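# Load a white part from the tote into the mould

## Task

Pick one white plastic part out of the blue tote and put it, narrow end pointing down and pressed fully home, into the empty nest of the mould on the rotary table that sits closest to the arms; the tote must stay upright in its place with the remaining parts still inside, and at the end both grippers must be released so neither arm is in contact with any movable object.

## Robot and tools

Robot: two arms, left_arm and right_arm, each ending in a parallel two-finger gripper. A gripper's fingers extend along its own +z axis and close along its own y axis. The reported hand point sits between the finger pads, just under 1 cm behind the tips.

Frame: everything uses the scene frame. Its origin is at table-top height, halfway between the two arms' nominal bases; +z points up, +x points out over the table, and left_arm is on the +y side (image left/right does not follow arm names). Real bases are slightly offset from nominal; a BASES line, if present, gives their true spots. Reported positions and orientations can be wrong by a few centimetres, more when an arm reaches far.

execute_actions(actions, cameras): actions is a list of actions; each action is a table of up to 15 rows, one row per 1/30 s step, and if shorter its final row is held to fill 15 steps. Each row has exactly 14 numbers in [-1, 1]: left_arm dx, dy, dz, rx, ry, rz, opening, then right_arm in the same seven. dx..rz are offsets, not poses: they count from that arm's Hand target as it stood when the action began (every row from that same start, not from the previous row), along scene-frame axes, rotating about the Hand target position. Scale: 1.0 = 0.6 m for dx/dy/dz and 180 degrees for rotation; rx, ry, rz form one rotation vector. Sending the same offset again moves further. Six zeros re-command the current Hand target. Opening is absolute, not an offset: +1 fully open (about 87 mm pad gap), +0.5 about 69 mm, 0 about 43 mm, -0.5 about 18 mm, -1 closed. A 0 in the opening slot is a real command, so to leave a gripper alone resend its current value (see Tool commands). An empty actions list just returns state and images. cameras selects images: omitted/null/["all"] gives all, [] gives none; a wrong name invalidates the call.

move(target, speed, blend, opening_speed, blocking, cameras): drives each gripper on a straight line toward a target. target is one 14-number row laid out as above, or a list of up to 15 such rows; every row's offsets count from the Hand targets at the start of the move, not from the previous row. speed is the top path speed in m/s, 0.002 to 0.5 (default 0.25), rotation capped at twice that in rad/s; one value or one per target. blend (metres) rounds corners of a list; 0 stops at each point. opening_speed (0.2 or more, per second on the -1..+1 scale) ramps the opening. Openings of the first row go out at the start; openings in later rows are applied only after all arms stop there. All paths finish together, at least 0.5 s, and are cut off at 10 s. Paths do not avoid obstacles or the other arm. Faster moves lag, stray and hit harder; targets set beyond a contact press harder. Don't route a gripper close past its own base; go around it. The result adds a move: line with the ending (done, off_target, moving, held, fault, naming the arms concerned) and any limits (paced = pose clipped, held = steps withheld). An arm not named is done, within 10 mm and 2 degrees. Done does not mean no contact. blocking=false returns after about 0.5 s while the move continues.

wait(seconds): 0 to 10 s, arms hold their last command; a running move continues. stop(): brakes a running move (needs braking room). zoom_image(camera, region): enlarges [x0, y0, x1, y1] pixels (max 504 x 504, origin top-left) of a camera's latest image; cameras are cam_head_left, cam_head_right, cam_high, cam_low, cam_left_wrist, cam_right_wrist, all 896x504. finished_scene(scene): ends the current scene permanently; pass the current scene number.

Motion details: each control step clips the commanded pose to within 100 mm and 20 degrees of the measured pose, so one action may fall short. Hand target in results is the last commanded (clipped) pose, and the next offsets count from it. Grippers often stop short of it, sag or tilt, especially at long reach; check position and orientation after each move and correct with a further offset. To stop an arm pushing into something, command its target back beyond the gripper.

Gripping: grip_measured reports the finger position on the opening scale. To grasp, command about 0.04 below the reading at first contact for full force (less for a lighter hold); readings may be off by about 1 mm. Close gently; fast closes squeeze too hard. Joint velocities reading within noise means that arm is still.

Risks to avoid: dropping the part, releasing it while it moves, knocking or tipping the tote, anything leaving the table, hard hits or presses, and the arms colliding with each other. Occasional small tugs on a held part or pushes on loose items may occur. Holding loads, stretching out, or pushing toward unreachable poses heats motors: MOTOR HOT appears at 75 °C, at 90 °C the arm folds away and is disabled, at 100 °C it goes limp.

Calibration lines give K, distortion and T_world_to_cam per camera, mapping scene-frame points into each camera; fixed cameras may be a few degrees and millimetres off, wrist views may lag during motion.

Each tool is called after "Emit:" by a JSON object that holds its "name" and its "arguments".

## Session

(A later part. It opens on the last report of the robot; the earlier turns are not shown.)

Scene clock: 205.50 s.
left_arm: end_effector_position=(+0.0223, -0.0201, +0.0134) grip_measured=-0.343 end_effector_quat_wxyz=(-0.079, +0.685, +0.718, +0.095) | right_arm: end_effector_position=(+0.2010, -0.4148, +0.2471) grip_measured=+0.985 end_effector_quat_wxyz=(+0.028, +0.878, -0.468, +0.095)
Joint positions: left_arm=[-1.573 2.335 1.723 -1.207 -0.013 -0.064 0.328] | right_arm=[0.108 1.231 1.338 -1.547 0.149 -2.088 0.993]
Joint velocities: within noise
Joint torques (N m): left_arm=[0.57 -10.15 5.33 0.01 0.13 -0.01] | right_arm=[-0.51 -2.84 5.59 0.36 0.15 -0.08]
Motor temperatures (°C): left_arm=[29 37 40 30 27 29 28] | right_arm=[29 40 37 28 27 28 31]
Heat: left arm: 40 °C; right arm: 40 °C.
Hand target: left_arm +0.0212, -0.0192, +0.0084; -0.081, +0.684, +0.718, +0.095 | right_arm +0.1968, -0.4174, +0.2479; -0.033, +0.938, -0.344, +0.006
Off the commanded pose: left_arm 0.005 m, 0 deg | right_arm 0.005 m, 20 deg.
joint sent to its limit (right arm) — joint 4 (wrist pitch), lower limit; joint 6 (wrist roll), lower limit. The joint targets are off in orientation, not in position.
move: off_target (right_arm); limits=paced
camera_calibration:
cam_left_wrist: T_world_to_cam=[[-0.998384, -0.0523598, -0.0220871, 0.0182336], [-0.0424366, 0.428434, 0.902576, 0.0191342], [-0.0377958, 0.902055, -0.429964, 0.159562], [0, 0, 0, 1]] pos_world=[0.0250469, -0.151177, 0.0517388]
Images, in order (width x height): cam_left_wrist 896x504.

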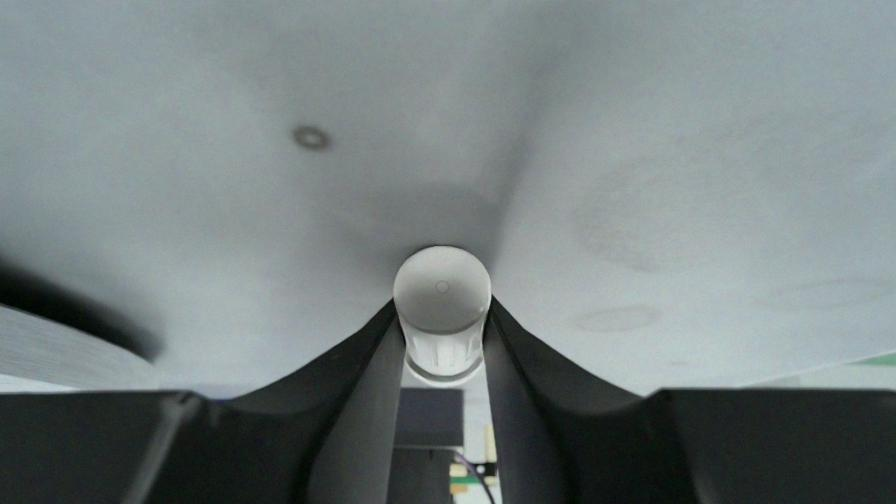

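Emit:
{"name": "move", "arguments": {"target": [[0,0,0.2,0,0,0,-0.5,0,0,0,0,0,0,1],[0.167,0.033,0.34,-0.287,-0.122,0.105,-0.5,0,0,0,0,0,0,1],[0.34,0.115,0.323,-0.479,-0.204,0.175,-0.5,0,0,0,0,0,0,1]], "speed": [0.15,0.3,0.3], "blend": [0.03,0.05,0], "cameras": ["cam_left_wrist","cam_low","cam_high"]}}

Emit:
{"name": "zoom_image", "arguments": {"camera": "cam_low", "region": [340, 100, 480, 260]}}

Scene clock: 251.53 s.
left_arm: end_effector_position=(+0.2244, +0.0496, +0.2050) grip_measured=-0.343 end_effector_quat_wxyz=(+0.580, +0.295, +0.721, -0.240) | right_arm: end_effector_position=(+0.2010, -0.4148, +0.2471) grip_measured=+0.985 end_effector_quat_wxyz=(+0.028, +0.878, -0.468, +0.095)
Joint positions: left_arm=[-1.066 0.888 0.442 0.222 -0.291 -0.07 0.328] | right_arm=[0.108 1.231 1.338 -1.547 0.149 -2.088 0.993]
Joint velocities: within noise
Joint torques (N m): left_arm=[1.35 -1.57 7.56 2.06 0.2 0.09] | right_arm=[-0.53 -2.96 5.45 0.37 0.18 -0.1]
Motor temperatures (°C): left_arm=[29 41 39 30 27 29 29] | right_arm=[29 40 38 28 27 28 31]
Heat: left arm: 41 °C; right arm: 40 °C.
Hand target: left_arm +0.2251, +0.0499, +0.2022; +0.581, +0.298, +0.718, -0.241 | right_arm +0.1968, -0.4174, +0.2479; -0.033, +0.938, -0.344, +0.006
Off the commanded pose: left_arm 0.003 m, 0 deg | right_arm 0.005 m, 20 deg; orientation clipped.
joint sent to its limit (right arm) — joint 4 (wrist pitch), lower limit; joint 6 (wrist roll), lower limit. The joint targets are off in orientation, not in position.
move: off_target (right_arm); limits=paced
camera_calibration:
cam_left_wrist: T_world_to_cam=[[-0.707535, -0.70657, 0.0124129, 0.187926], [-0.631939, 0.624745, -0.458637, 0.226582], [0.316304, -0.332346, -0.888537, 0.262481], [0, 0, 0, 1]] pos_world=[0.193126, 0.0784607, 0.33481]
Images, in order (width x height): cam_high 896x504, cam_low 896x504, cam_left_wrist 896x504.

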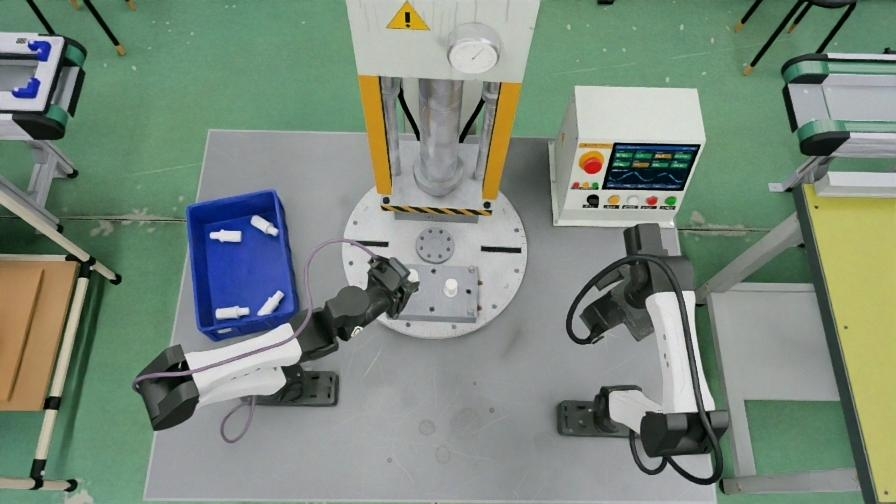

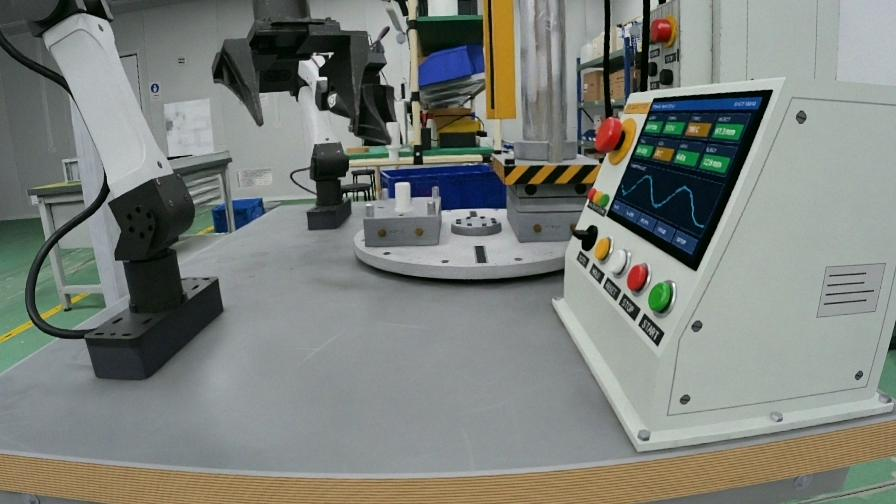

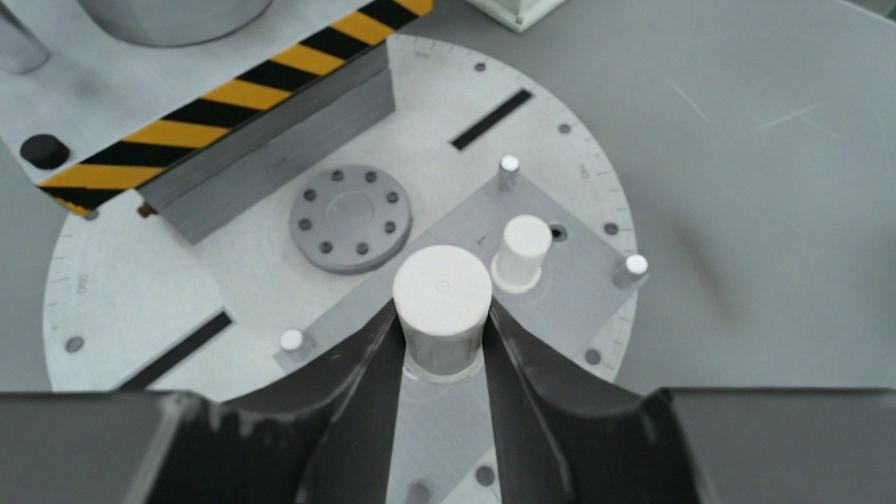

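Scaled by 3.150 from the camera's 896x504 image, which has a finer 1280x720 frame.

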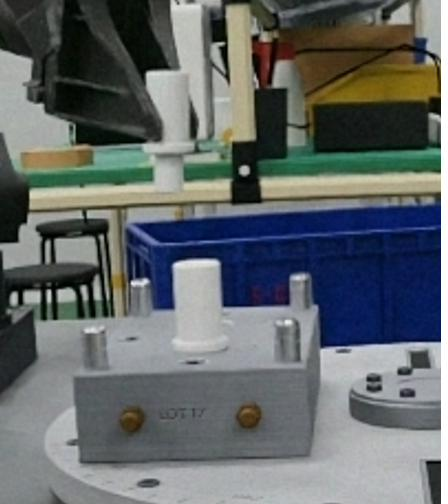

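Emit:
{"name": "move", "arguments": {"target": [0.035,-0.009,-0.055,0,0,0,-0.5,0,0,0,0,0,0,1], "cameras": ["cam_left_wrist","cam_low"]}}

Emit:
{"name": "zoom_image", "arguments": {"camera": "cam_low", "region": [340, 130, 460, 250]}}

Emit:
{"name": "zoom_image", "arguments": {"camera": "cam_left_wrist", "region": [370, 320, 530, 480]}}

Scene clock: 278.10 s.
left_arm: end_effector_position=(+0.2453, +0.0439, +0.1730) grip_measured=-0.343 end_effector_quat_wxyz=(+0.581, +0.294, +0.720, -0.241) | right_arm: end_effector_position=(+0.2010, -0.4148, +0.2471) grip_measured=+0.985 end_effector_quat_wxyz=(+0.028, +0.878, -0.468, +0.095)
Joint positions: left_arm=[-0.982 1.046 0.361 0.471 -0.209 -0.051 0.328] | right_arm=[0.108 1.231 1.338 -1.547 0.149 -2.088 0.993]
Joint velocities: within noise
Joint torques (N m): left_arm=[1.39 -1.7 7.34 2.12 0.2 0.1] | right_arm=[-0.49 -2.89 5.5 0.41 0.15 -0.06]
Motor temperatures (°C): left_arm=[29 37 39 33 27 29 29] | right_arm=[29 39 38 28 27 28 31]
Heat: left arm: 39 °C; right arm: 39 °C.
Hand target: left_arm +0.2461, +0.0445, +0.1691; +0.581, +0.298, +0.718, -0.241 | right_arm +0.1968, -0.4174, +0.2479; -0.033, +0.938, -0.344, +0.006
Off the commanded pose: left_arm 0.004 m, 1 deg | right_arm 0.005 m, 20 deg; orientation clipped.
joint sent to its limit (right arm) — joint 4 (wrist pitch), lower limit; joint 6 (wrist roll), lower limit. The joint targets are off in orientation, not in position.
move: off_target (right_arm); limits=paced
camera_calibration:
cam_left_wrist: T_world_to_cam=[[-0.707604, -0.706476, 0.0137361, 0.198932], [-0.630923, 0.622938, -0.462476, 0.229164], [0.318172, -0.335916, -0.886525, 0.224887], [0, 0, 0, 1]] pos_world=[0.213797, 0.0733285, 0.302618]
Images, in order (width x height): cam_low 896x504, cam_left_wrist 896x504.

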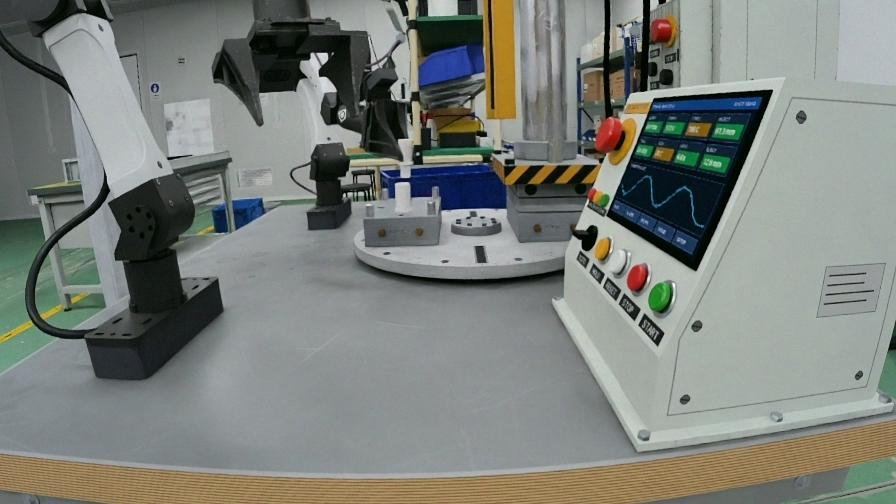

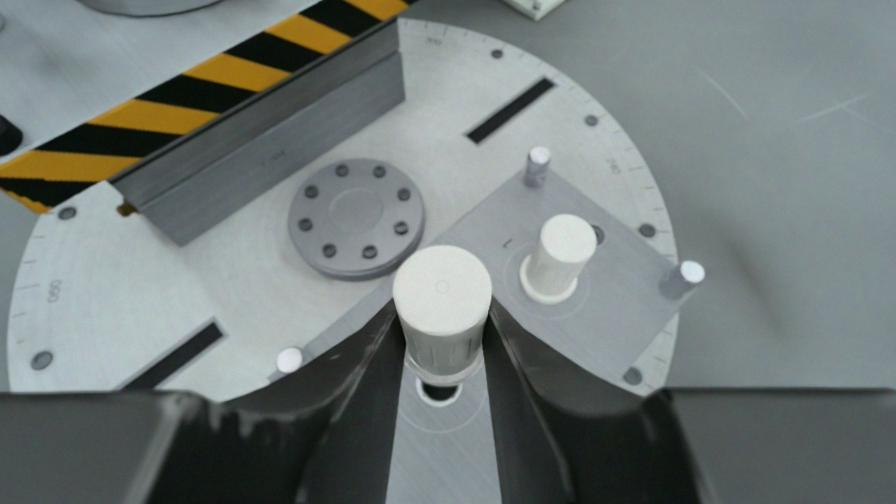

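Scaled by 4.200 from the camera's 896x504 image, which has a finer 1280x720 frame.

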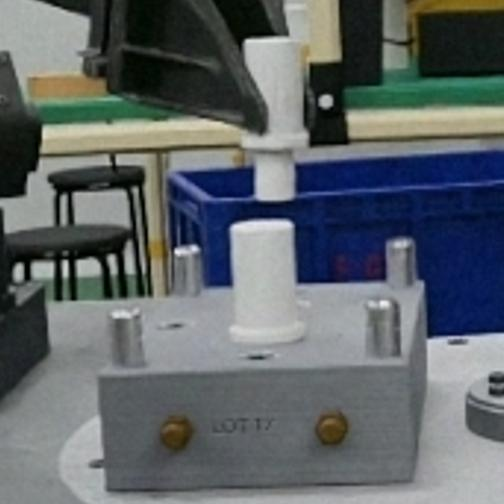

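Scaled by 3.150 from the camera's 896x504 image, which has a finer 1280x720 frame.

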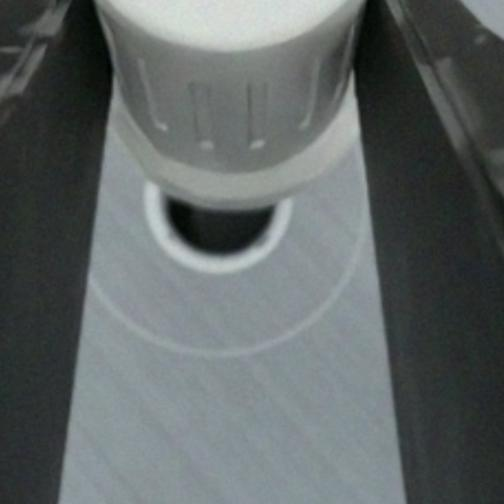

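Emit:
{"name": "move", "arguments": {"target": [0.007,-0.001,-0.06,0,0,0,-0.5,0,0,0,0,0,0,1], "speed": 0.15, "cameras": ["cam_left_wrist","cam_low"]}}

Emit:
{"name": "zoom_image", "arguments": {"camera": "cam_low", "region": [340, 130, 460, 250]}}

Emit:
{"name": "zoom_image", "arguments": {"camera": "cam_left_wrist", "region": [370, 320, 530, 480]}}

Scene clock: 299.27 s.
left_arm: end_effector_position=(+0.2500, +0.0426, +0.1368) grip_measured=-0.343 end_effector_quat_wxyz=(+0.581, +0.294, +0.719, -0.241) | right_arm: end_effector_position=(+0.2010, -0.4148, +0.2471) grip_measured=+0.985 end_effector_quat_wxyz=(+0.028, +0.878, -0.468, +0.095)
Joint positions: left_arm=[-0.965 1.211 0.265 0.733 -0.192 -0.047 0.328] | right_arm=[0.108 1.231 1.338 -1.547 0.149 -2.088 0.993]
Joint velocities: within noise
Joint torques (N m): left_arm=[1.33 -2.14 6.5 2.09 0.21 0.09] | right_arm=[-0.5 -2.84 5.44 0.41 0.17 -0.09]
Motor temperatures (°C): left_arm=[29 35 41 34 27 29 29] | right_arm=[29 39 38 28 27 28 31]
Heat: left arm: 41 °C; right arm: 39 °C.
Hand target: left_arm +0.2503, +0.0439, +0.1331; +0.581, +0.298, +0.718, -0.241 | right_arm +0.1968, -0.4174, +0.2479; -0.033, +0.938, -0.344, +0.006
Off the commanded pose: left_arm 0.004 m, 1 deg | right_arm 0.005 m, 20 deg; orientation clipped.
joint sent to its limit (right arm) — joint 4 (wrist pitch), lower limit; joint 6 (wrist roll), lower limit. The joint targets are off in orientation, not in position.
move: off_target (right_arm); limits=paced
camera_calibration:
cam_left_wrist: T_world_to_cam=[[-0.707636, -0.706446, 0.0136422, 0.201845], [-0.630734, 0.622858, -0.462842, 0.216179], [0.318476, -0.336128, -0.886336, 0.190756], [0, 0, 0, 1]] pos_world=[0.218433, 0.0720619, 0.266377]
Images, in order (width x height): cam_low 896x504, cam_left_wrist 896x504.

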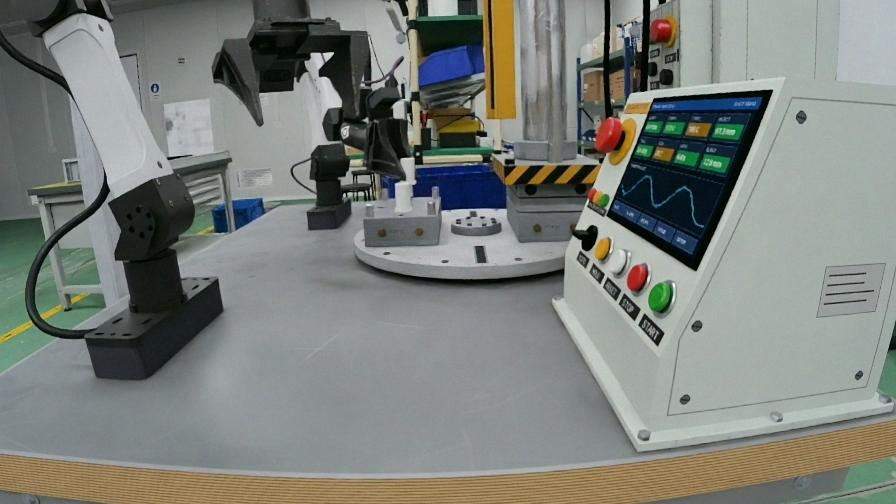

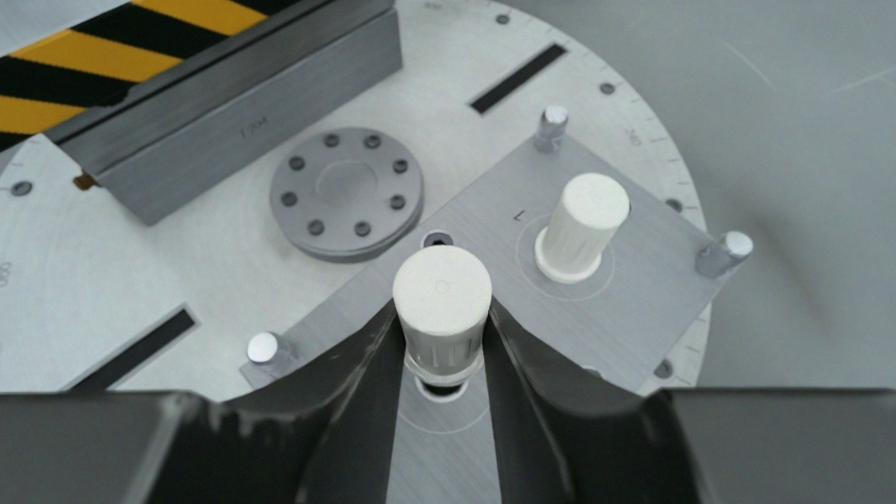

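Scaled by 4.200 from the camera's 896x504 image, which has a finer 1280x720 frame.

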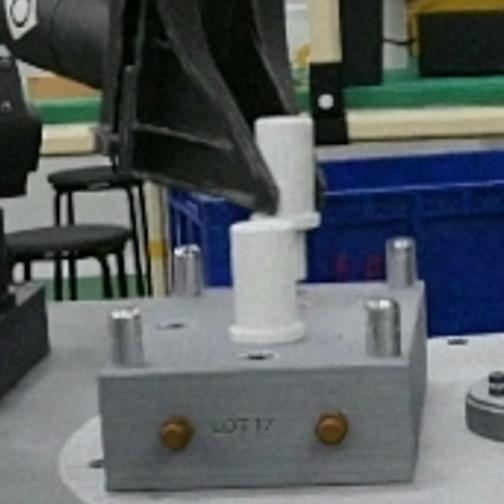

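Scaled by 3.150 from the camera's 896x504 image, which has a finer 1280x720 frame.

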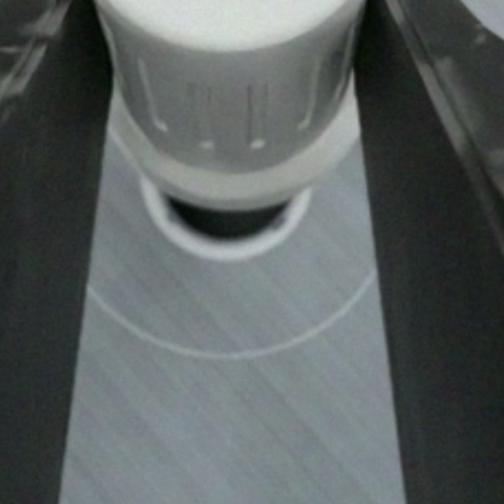

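Emit:
{"name": "move", "arguments": {"target": [-0.002,0.0035,-0.03,0,0,0,-0.5,0,0,0,0,0,0,1], "speed": 0.06, "cameras": ["cam_left_wrist","cam_low"]}}

Emit:
{"name": "zoom_image", "arguments": {"camera": "cam_low", "region": [340, 130, 460, 250]}}

Emit:
{"name": "zoom_image", "arguments": {"camera": "cam_left_wrist", "region": [370, 320, 530, 480]}}

Scene clock: 311.03 s.
left_arm: end_effector_position=(+0.2488, +0.0441, +0.1186) grip_measured=-0.343 end_effector_quat_wxyz=(+0.581, +0.294, +0.719, -0.242) | right_arm: end_effector_position=(+0.2010, -0.4148, +0.2471) grip_measured=+0.985 end_effector_quat_wxyz=(+0.028, +0.878, -0.468, +0.095)
Joint positions: left_arm=[-0.965 1.304 0.215 0.876 -0.191 -0.047 0.328] | right_arm=[0.108 1.231 1.338 -1.547 0.149 -2.088 0.993]
Joint velocities: within noise
Joint torques (N m): left_arm=[1.44 -2.35 5.83 2.12 0.2 0.09] | right_arm=[-0.49 -2.88 5.45 0.39 0.15 -0.09]
Motor temperatures (°C): left_arm=[29 34 41 36 27 29 29] | right_arm=[29 39 38 28 27 28 31]
Heat: left arm: 41 °C; right arm: 39 °C.
Hand target: left_arm +0.2491, +0.0460, +0.1151; +0.581, +0.298, +0.718, -0.241 | right_arm +0.1968, -0.4174, +0.2479; -0.033, +0.938, -0.344, +0.006
Off the commanded pose: left_arm 0.004 m, 0 deg | right_arm 0.005 m, 20 deg; orientation clipped.
joint sent to its limit (right arm) — joint 4 (wrist pitch), lower limit; joint 6 (wrist roll), lower limit. The joint targets are off in orientation, not in position.
move: off_target (right_arm); limits=paced
camera_calibration:
cam_left_wrist: T_world_to_cam=[[-0.708485, -0.705595, 0.013579, 0.20246], [-0.62986, 0.623527, -0.463132, 0.205887], [0.318317, -0.336675, -0.886185, 0.175642], [0, 0, 0, 1]] pos_world=[0.217209, 0.073613, 0.248255]
Images, in order (width x height): cam_low 896x504, cam_left_wrist 896x504.

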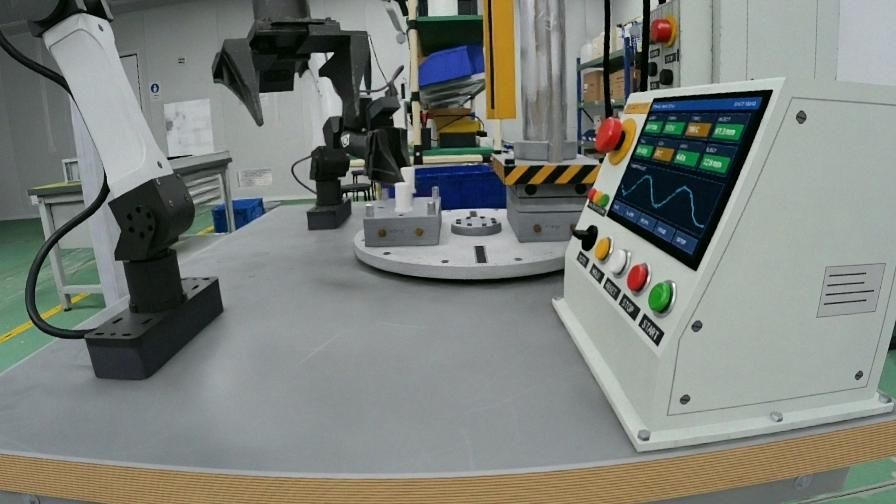

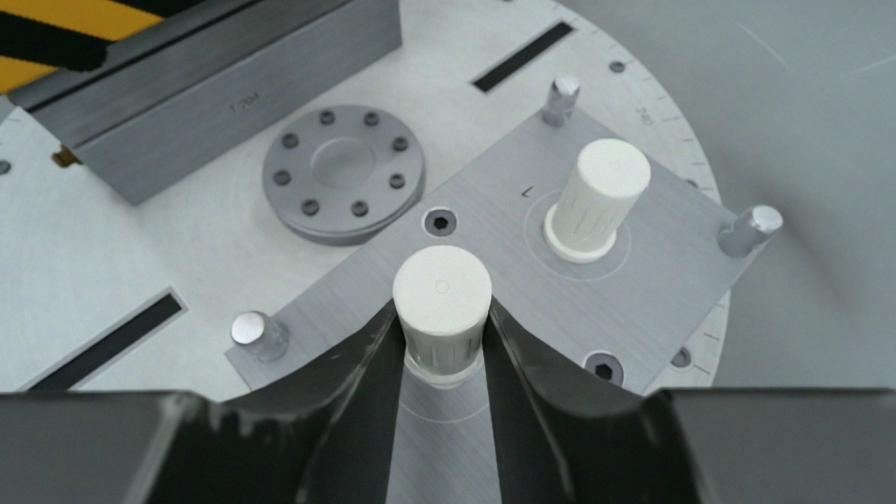

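Scaled by 4.200 from the camera's 896x504 image, which has a finer 1280x720 frame.

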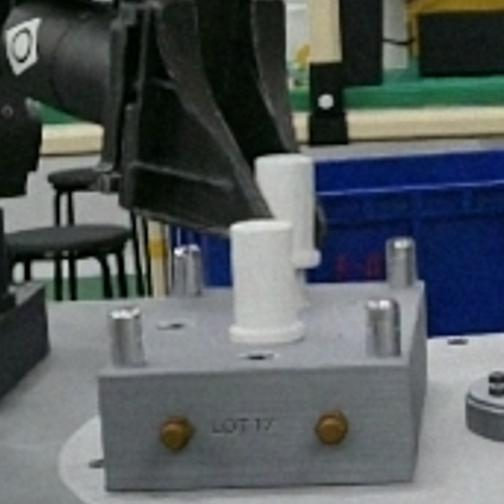

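Scaled by 3.150 from the camera's 896x504 image, which has a finer 1280x720 frame.

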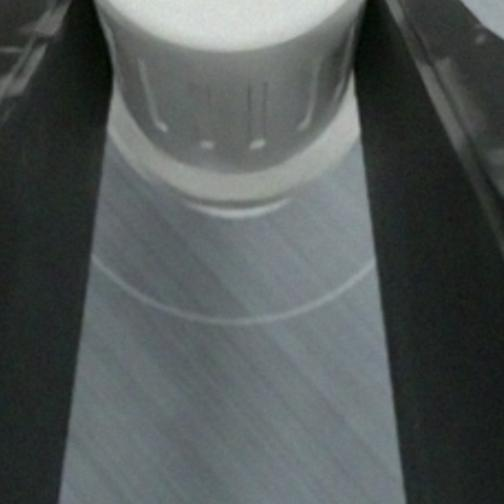

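Emit:
{"name": "move", "arguments": {"target": [0,0,-0.017,0,0,0,-0.5,0,0,0,0,0,0,1], "speed": 0.05, "cameras": ["cam_low","cam_left_wrist"]}}

Emit:
{"name": "zoom_image", "arguments": {"camera": "cam_low", "region": [340, 130, 460, 250]}}

Scene clock: 316.40 s.
left_arm: end_effector_position=(+0.2488, +0.0439, +0.1081) grip_measured=-0.343 end_effector_quat_wxyz=(+0.581, +0.295, +0.719, -0.242) | right_arm: end_effector_position=(+0.2010, -0.4148, +0.2471) grip_measured=+0.985 end_effector_quat_wxyz=(+0.028, +0.878, -0.468, +0.095)
Joint positions: left_arm=[-0.965 1.376 0.194 0.969 -0.19 -0.047 0.328] | right_arm=[0.108 1.231 1.338 -1.547 0.149 -2.088 0.993]
Joint velocities: within noise
Joint torques (N m): left_arm=[1.44 -2.52 5.39 2.12 0.2 0.09] | right_arm=[-0.55 -2.86 5.53 0.38 0.16 -0.11]
Motor temperatures (°C): left_arm=[29 34 41 36 27 29 29] | right_arm=[29 39 38 28 27 28 31]
Heat: left arm: 41 °C; right arm: 39 °C.
Hand target: left_arm +0.2491, +0.0459, +0.1051; +0.581, +0.298, +0.718, -0.241 | right_arm +0.1968, -0.4174, +0.2479; -0.033, +0.938, -0.344, +0.006
Off the commanded pose: left_arm 0.004 m, 0 deg | right_arm 0.005 m, 20 deg; orientation clipped.
joint sent to its limit (right arm) — joint 4 (wrist pitch), lower limit; joint 6 (wrist roll), lower limit. The joint targets are off in orientation, not in position.
move: off_target (right_arm); limits=paced
camera_calibration:
cam_left_wrist: T_world_to_cam=[[-0.709003, -0.705074, 0.0135934, 0.202544], [-0.629654, 0.624247, -0.462441, 0.200984], [0.317569, -0.336431, -0.886546, 0.166451], [0, 0, 0, 1]] pos_world=[0.217295, 0.0733442, 0.237757]
Images, in order (width x height): cam_low 896x504, cam_left_wrist 896x504.

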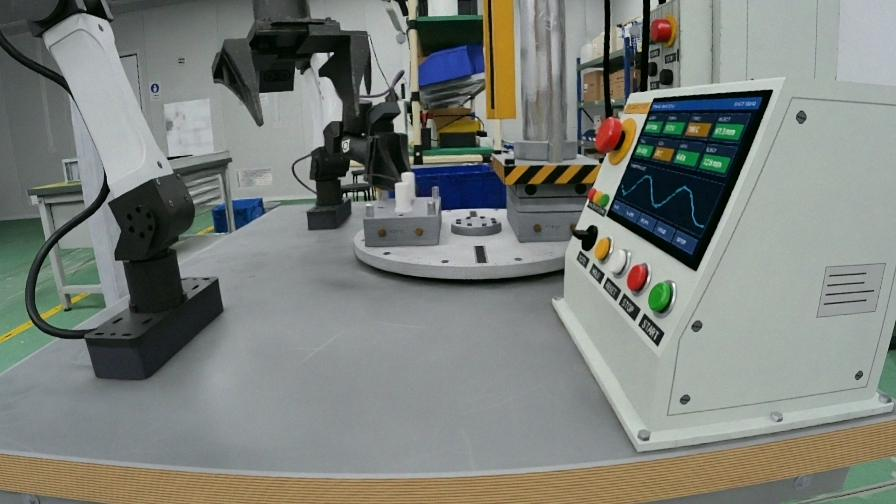

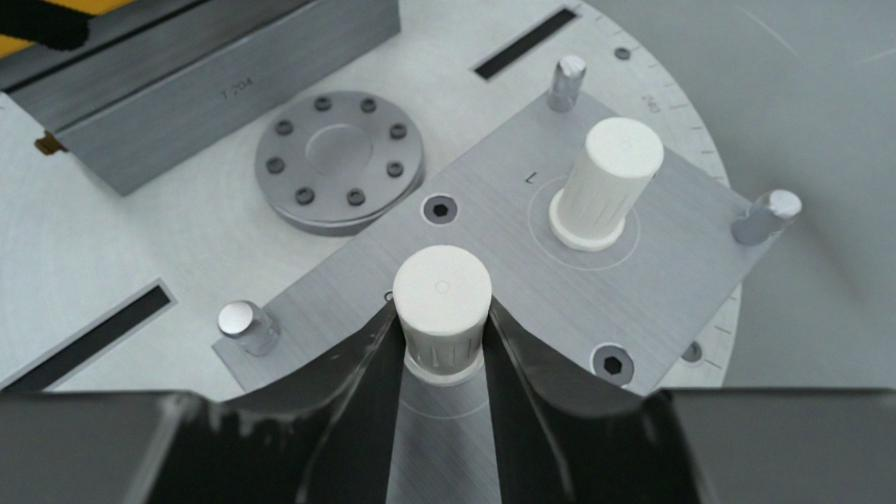

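Scaled by 4.200 from the camera's 896x504 image, which has a finer 1280x720 frame.

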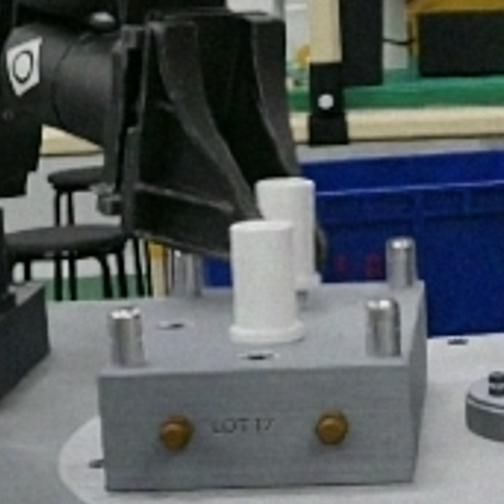

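Emit:
{"name": "move", "arguments": {"target": [0,0,-0.014,0,0,0,-0.5,0,0,0,0,0,0,1], "speed": 0.05, "cameras": ["cam_low","cam_left_wrist"]}}

Emit:
{"name": "zoom_image", "arguments": {"camera": "cam_low", "region": [340, 130, 460, 250]}}

Emit:
{"name": "zoom_image", "arguments": {"camera": "cam_left_wrist", "region": [370, 320, 530, 480]}}

Scene clock: 324.37 s.
left_arm: end_effector_position=(+0.2487, +0.0439, +0.0994) grip_measured=-0.343 end_effector_quat_wxyz=(+0.581, +0.295, +0.719, -0.242) | right_arm: end_effector_position=(+0.2010, -0.4148, +0.2471) grip_measured=+0.985 end_effector_quat_wxyz=(+0.028, +0.878, -0.468, +0.095)
Joint positions: left_arm=[-0.965 1.442 0.177 1.051 -0.19 -0.046 0.328] | right_arm=[0.108 1.231 1.338 -1.547 0.149 -2.088 0.993]
Joint velocities: within noise
Joint torques (N m): left_arm=[1.46 -2.63 5.03 2.13 0.2 0.08] | right_arm=[-0.49 -2.8 5.55 0.39 0.16 -0.1]
Motor temperatures (°C): left_arm=[29 34 40 36 27 29 29] | right_arm=[29 39 38 28 27 28 31]
Heat: left arm: 40 °C; right arm: 39 °C.
Hand target: left_arm +0.2491, +0.0459, +0.0966; +0.581, +0.298, +0.718, -0.241 | right_arm +0.1968, -0.4174, +0.2479; -0.033, +0.938, -0.344, +0.006
Off the commanded pose: left_arm 0.003 m, 0 deg | right_arm 0.005 m, 20 deg; orientation clipped.
joint sent to its limit (right arm) — joint 4 (wrist pitch), lower limit; joint 6 (wrist roll), lower limit. The joint targets are off in orientation, not in position.
move: off_target (right_arm); limits=paced
camera_calibration:
cam_left_wrist: T_world_to_cam=[[-0.709322, -0.70476, 0.013228, 0.202725], [-0.629379, 0.624779, -0.462096, 0.19676], [0.317402, -0.3361, -0.886731, 0.158767], [0, 0, 0, 1]] pos_world=[0.217241, 0.0733026, 0.229024]
Images, in order (width x height): cam_low 896x504, cam_left_wrist 896x504.

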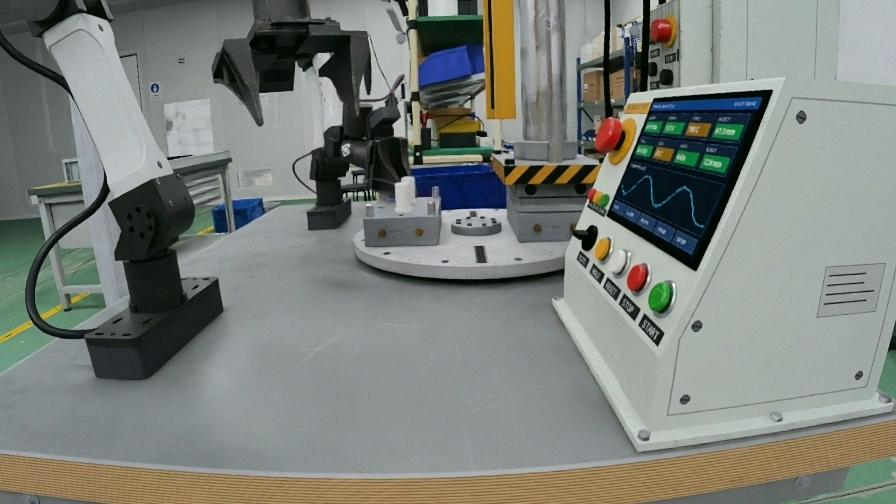

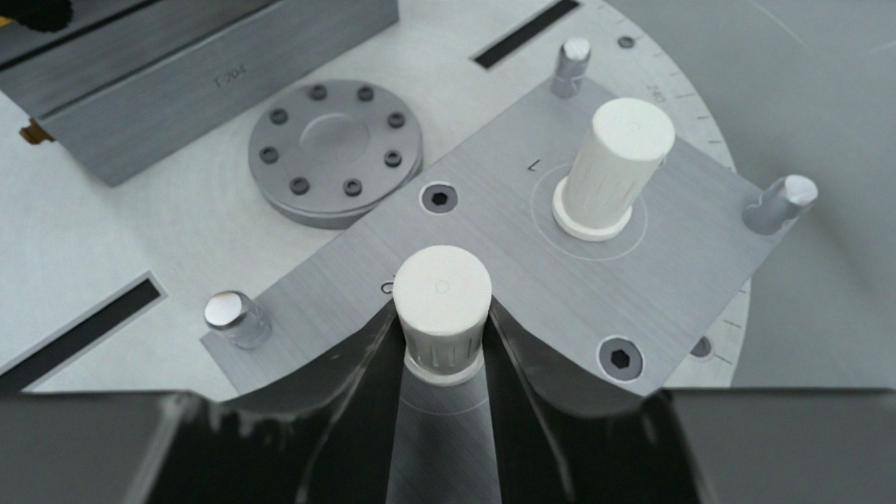

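Scaled by 4.200 from the camera's 896x504 image, which has a finer 1280x720 frame.

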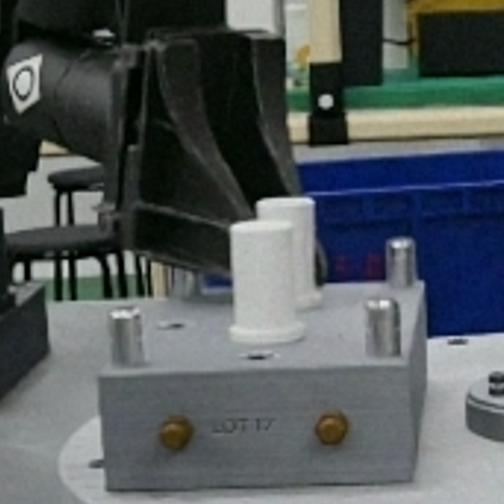

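Scaled by 3.150 from the camera's 896x504 image, which has a finer 1280x720 frame.

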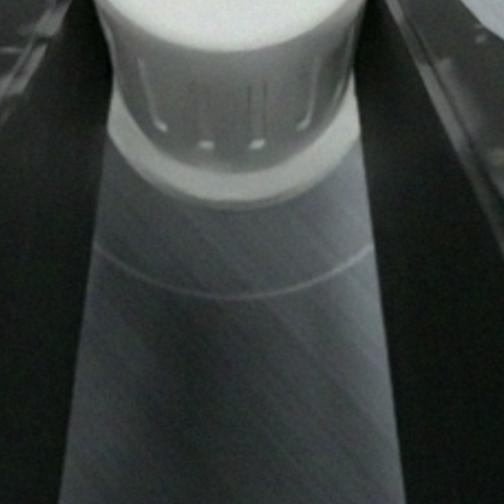

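Emit:
{"name": "move", "arguments": {"target": [0,0,-0.008,0,0,0,-0.5,0,0,0,0,0,0,1], "speed": 0.03, "cameras": ["cam_low","cam_left_wrist"]}}

Emit:
{"name": "zoom_image", "arguments": {"camera": "cam_low", "region": [340, 130, 460, 250]}}

Scene clock: 329.60 s.
left_arm: end_effector_position=(+0.2489, +0.0439, +0.0991) grip_measured=-0.343 end_effector_quat_wxyz=(+0.587, +0.293, +0.714, -0.245) | right_arm: end_effector_position=(+0.2010, -0.4148, +0.2471) grip_measured=+0.985 end_effector_quat_wxyz=(+0.028, +0.878, -0.468, +0.095)
Joint positions: left_arm=[-0.965 1.473 0.164 1.114 -0.19 -0.043 0.328] | right_arm=[0.108 1.231 1.338 -1.547 0.149 -2.088 0.993]
Joint velocities: within noise
Joint torques (N m): left_arm=[1.47 -2.04 5.3 1.98 0.19 0.04] | right_arm=[-0.5 -2.85 5.5 0.38 0.15 -0.13]
Motor temperatures (°C): left_arm=[29 34 40 36 27 29 29] | right_arm=[29 39 38 28 27 28 31]
Heat: left arm: 40 °C; right arm: 39 °C.
Hand target: left_arm +0.2491, +0.0459, +0.0918; +0.581, +0.298, +0.718, -0.241 | right_arm +0.1968, -0.4174, +0.2479; -0.033, +0.938, -0.344, +0.006
Off the commanded pose: left_arm 0.008 m, 1 deg | right_arm 0.005 m, 20 deg.
joint sent to its limit (right arm) — joint 4 (wrist pitch), lower limit; joint 6 (wrist roll), lower limit. The joint targets are off in orientation, not in position.
move: off_target (right_arm)
camera_calibration:
cam_left_wrist: T_world_to_cam=[[-0.710033, -0.704048, 0.0130662, 0.203034], [-0.62265, 0.619061, -0.478613, 0.196933], [0.328877, -0.347966, -0.877929, 0.155325], [0, 0, 0, 1]] pos_world=[0.215699, 0.0750798, 0.227967]
Images, in order (width x height): cam_low 896x504, cam_left_wrist 896x504.

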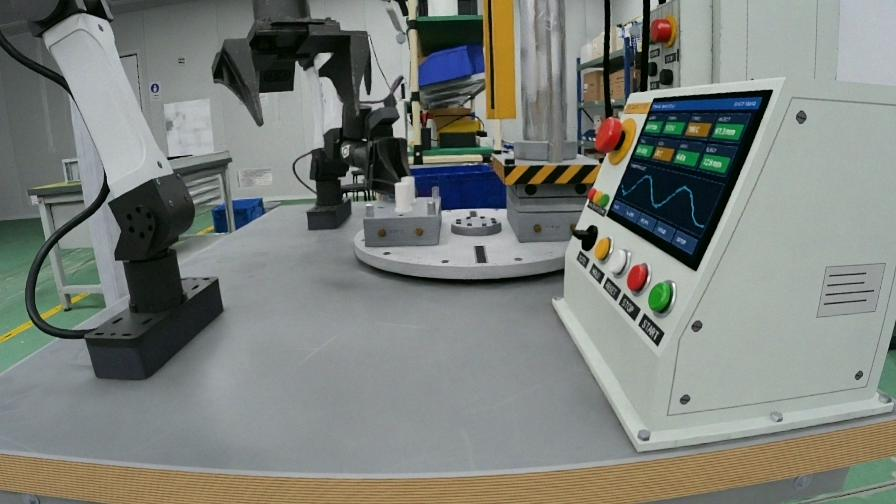

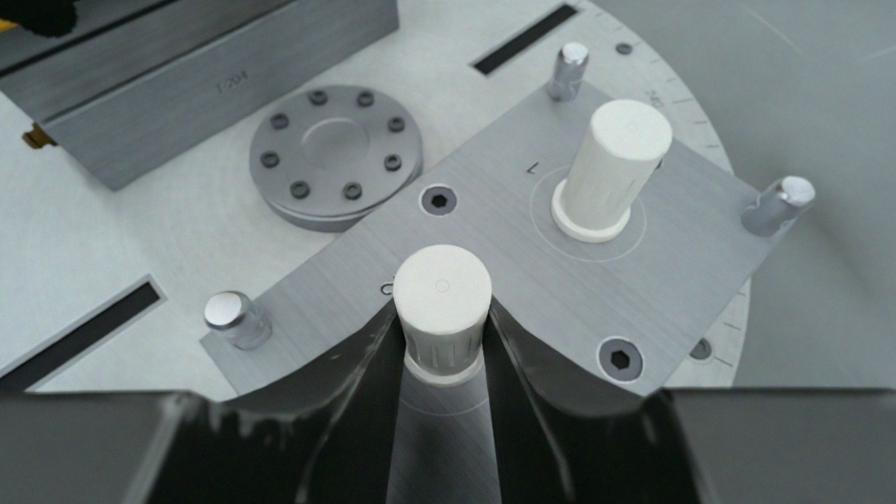

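Scaled by 4.200 from the camera's 896x504 image, which has a finer 1280x720 frame.

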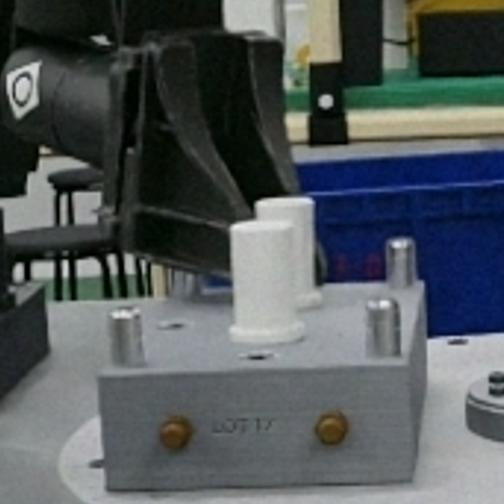

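Emit:
{"name": "move", "arguments": {"target": [[0,0,0.009,0,0,0,-0.25,0,0,0,0,0,0,1]], "opening_speed": 0.5, "cameras": []}}

Emit:
{"name": "move", "arguments": {"target": [0,0,0,0,0,0,0.1,0,0,0,0,0,0,1], "opening_speed": 0.8, "cameras": ["cam_left_wrist"]}}

Scene clock: 335.63 s.
left_arm: end_effector_position=(+0.2489, +0.0447, +0.0988) grip_measured=-0.250 end_effector_quat_wxyz=(+0.586, +0.293, +0.715, -0.243) | right_arm: end_effector_position=(+0.2010, -0.4148, +0.2471) grip_measured=+0.985 end_effector_quat_wxyz=(+0.028, +0.878, -0.468, +0.095)
Joint positions: left_arm=[-0.964 1.467 0.164 1.104 -0.19 -0.042 0.375] | right_arm=[0.108 1.231 1.338 -1.547 0.149 -2.088 0.993]
Joint velocities: within noise
Joint torques (N m): left_arm=[1.37 -4.68 6.11 1.58 0.2 0.04] | right_arm=[-0.51 -2.92 5.45 0.39 0.14 -0.11]
Motor temperatures (°C): left_arm=[29 34 40 37 27 29 29] | right_arm=[29 39 38 28 27 28 31]
Heat: left arm: 40 °C; right arm: 39 °C.
Hand target: left_arm +0.2492, +0.0460, +0.0972; +0.581, +0.298, +0.718, -0.241 | right_arm +0.1968, -0.4174, +0.2479; -0.033, +0.938, -0.344, +0.006
Off the commanded pose: left_arm 0.002 m, 1 deg | right_arm 0.005 m, 20 deg; orientation clipped.
joint sent to its limit (right arm) — joint 4 (wrist pitch), lower limit; joint 6 (wrist roll), lower limit. The joint targets are off in orientation, not in position.
move: off_target (right_arm); limits=paced
No camera images: "cameras" was empty.

Scene clock: 336.63 s.
left_arm: end_effector_position=(+0.2489, +0.0447, +0.0988) grip_measured=+0.100 end_effector_quat_wxyz=(+0.586, +0.293, +0.715, -0.243) | right_arm: end_effector_position=(+0.2010, -0.4148, +0.2471) grip_measured=+0.985 end_effector_quat_wxyz=(+0.028, +0.878, -0.468, +0.095)
Joint positions: left_arm=[-0.964 1.467 0.164 1.104 -0.19 -0.042 0.55] | right_arm=[0.108 1.231 1.338 -1.547 0.149 -2.088 0.993]
Joint velocities: within noise
Joint torques (N m): left_arm=[1.35 -4.74 6.11 1.58 0.2 0.04] | right_arm=[-0.5 -2.89 5.49 0.39 0.16 -0.1]
Motor temperatures (°C): left_arm=[29 34 40 37 27 29 29] | right_arm=[29 39 38 28 27 28 31]
Heat: left arm: 40 °C; right arm: 39 °C.
Hand target: left_arm +0.2492, +0.0460, +0.0973; +0.581, +0.298, +0.718, -0.241 | right_arm +0.1968, -0.4174, +0.2479; -0.033, +0.938, -0.344, +0.006
Off the commanded pose: left_arm 0.002 m, 1 deg | right_arm 0.005 m, 20 deg; orientation clipped.
joint sent to its limit (right arm) — joint 4 (wrist pitch), lower limit; joint 6 (wrist roll), lower limit. The joint targets are off in orientation, not in position.
move: off_target (right_arm); limits=paced
camera_calibration:
cam_left_wrist: T_world_to_cam=[[-0.709255, -0.704851, 0.0119786, 0.203514], [-0.624206, 0.620028, -0.475324, 0.196328], [0.327605, -0.344603, -0.879729, 0.155665], [0, 0, 0, 1]] pos_world=[0.215896, 0.0753608, 0.227825]
Images, in order (width x height): cam_left_wrist 896x504.

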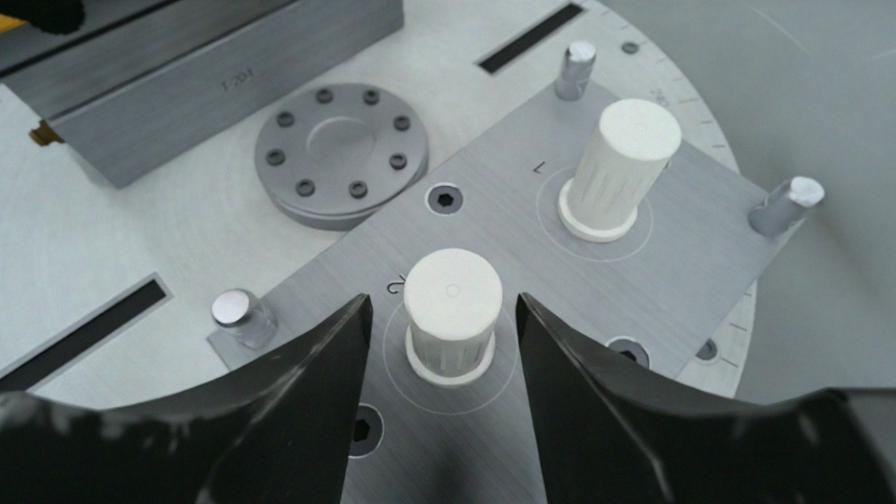

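Emit:
{"name": "move", "arguments": {"target": [[-0.12,0.115,0.035,0,0,0,0.2,0,0,0,0,0,0,1],[-0.15,0.14,0.1,0,0,0,0.2,0,0,0,0,0,0,1]], "speed": 0.15, "blend": 0.02, "cameras": ["cam_low","cam_left_wrist","cam_high"]}}

Emit:
{"name": "zoom_image", "arguments": {"camera": "cam_low", "region": [340, 130, 460, 250]}}

Scene clock: 344.13 s.
left_arm: end_effector_position=(+0.1598, +0.1287, +0.1451) grip_measured=+0.200 end_effector_quat_wxyz=(+0.574, +0.308, +0.722, -0.233) | right_arm: end_effector_position=(+0.2010, -0.4148, +0.2471) grip_measured=+0.985 end_effector_quat_wxyz=(+0.028, +0.878, -0.468, +0.095)
Joint positions: left_arm=[-1.314 0.157 0.152 -0.265 -0.52 -0.119 0.6] | right_arm=[0.108 1.231 1.338 -1.547 0.149 -2.088 0.993]
Joint velocities: within noise
Joint torques (N m): left_arm=[0.06 0.53 11.33 1.7 -0.11 -0.08] | right_arm=[-0.55 -2.81 5.48 0.39 0.16 -0.1]
Motor temperatures (°C): left_arm=[29 34 40 36 27 29 29] | right_arm=[29 39 38 28 27 28 31]
Heat: left arm: 40 °C; right arm: 39 °C.
Hand target: left_arm +0.1592, +0.1300, +0.1571; +0.581, +0.298, +0.718, -0.241 | right_arm +0.1968, -0.4174, +0.2479; -0.033, +0.938, -0.344, +0.006
Off the commanded pose: left_arm 0.012 m, 2 deg | right_arm 0.005 m, 20 deg.
joint sent to its limit (right arm) — joint 4 (wrist pitch), lower limit; joint 6 (wrist roll), lower limit. The joint targets are off in orientation, not in position.
move: off_target (left_arm, right_arm); limits=paced
camera_calibration:
cam_left_wrist: T_world_to_cam=[[-0.717242, -0.69676, -0.00947326, 0.202414], [-0.622489, 0.646778, -0.440665, 0.101903], [0.313165, -0.310166, -0.897622, 0.254957], [0, 0, 0, 1]] pos_world=[0.12877, 0.154204, 0.275677]
Images, in order (width x height): cam_high 896x504, cam_low 896x504, cam_left_wrist 896x504.

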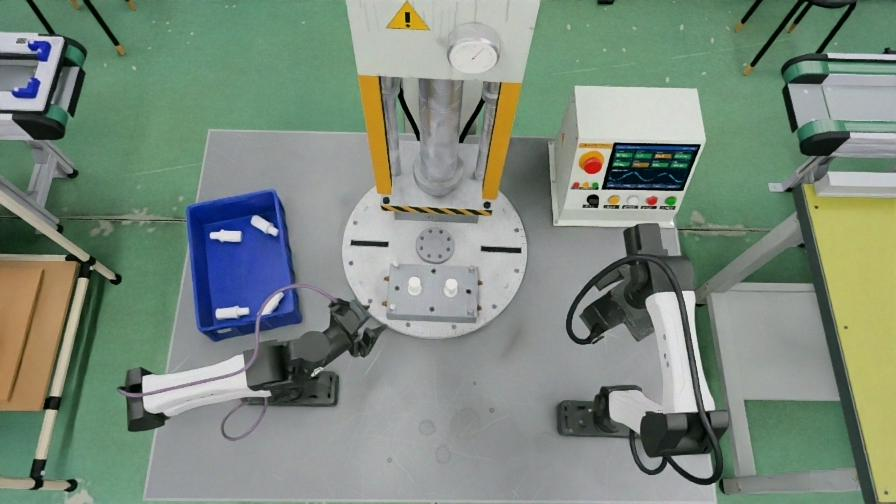

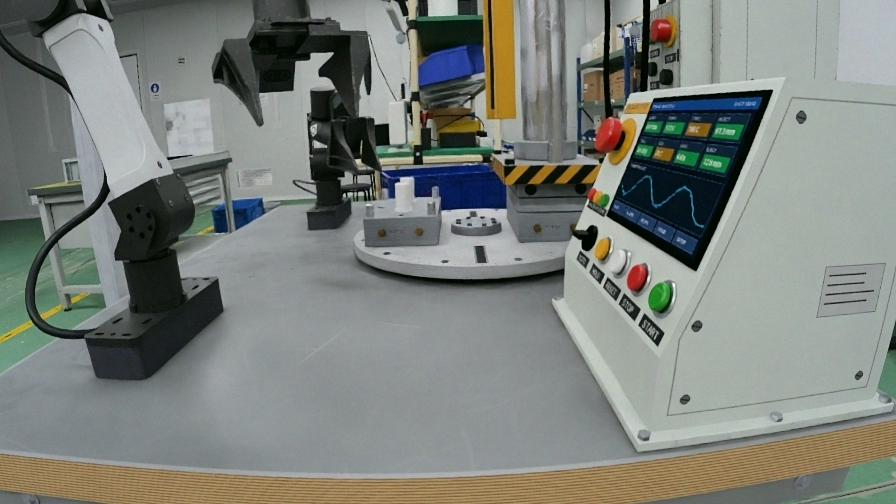

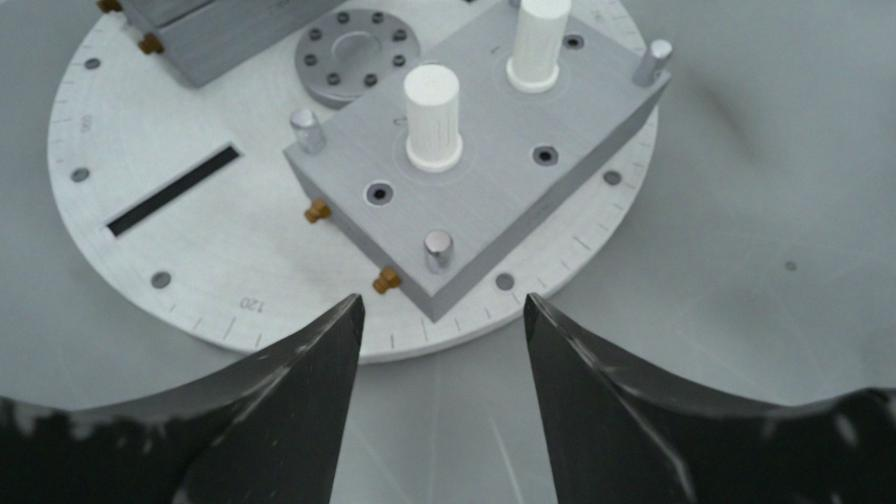

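Scaled by 4.200 from the camera's 896x504 image, which has a finer 1280x720 frame.

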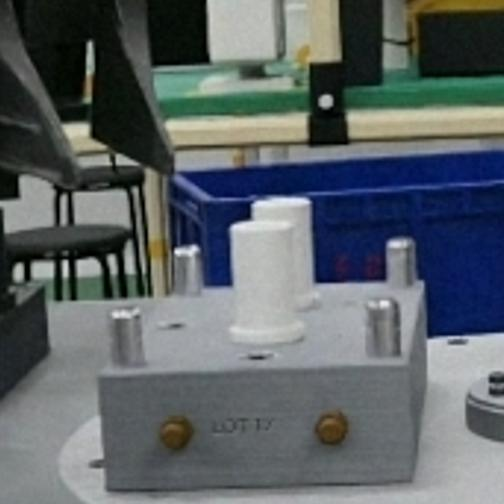

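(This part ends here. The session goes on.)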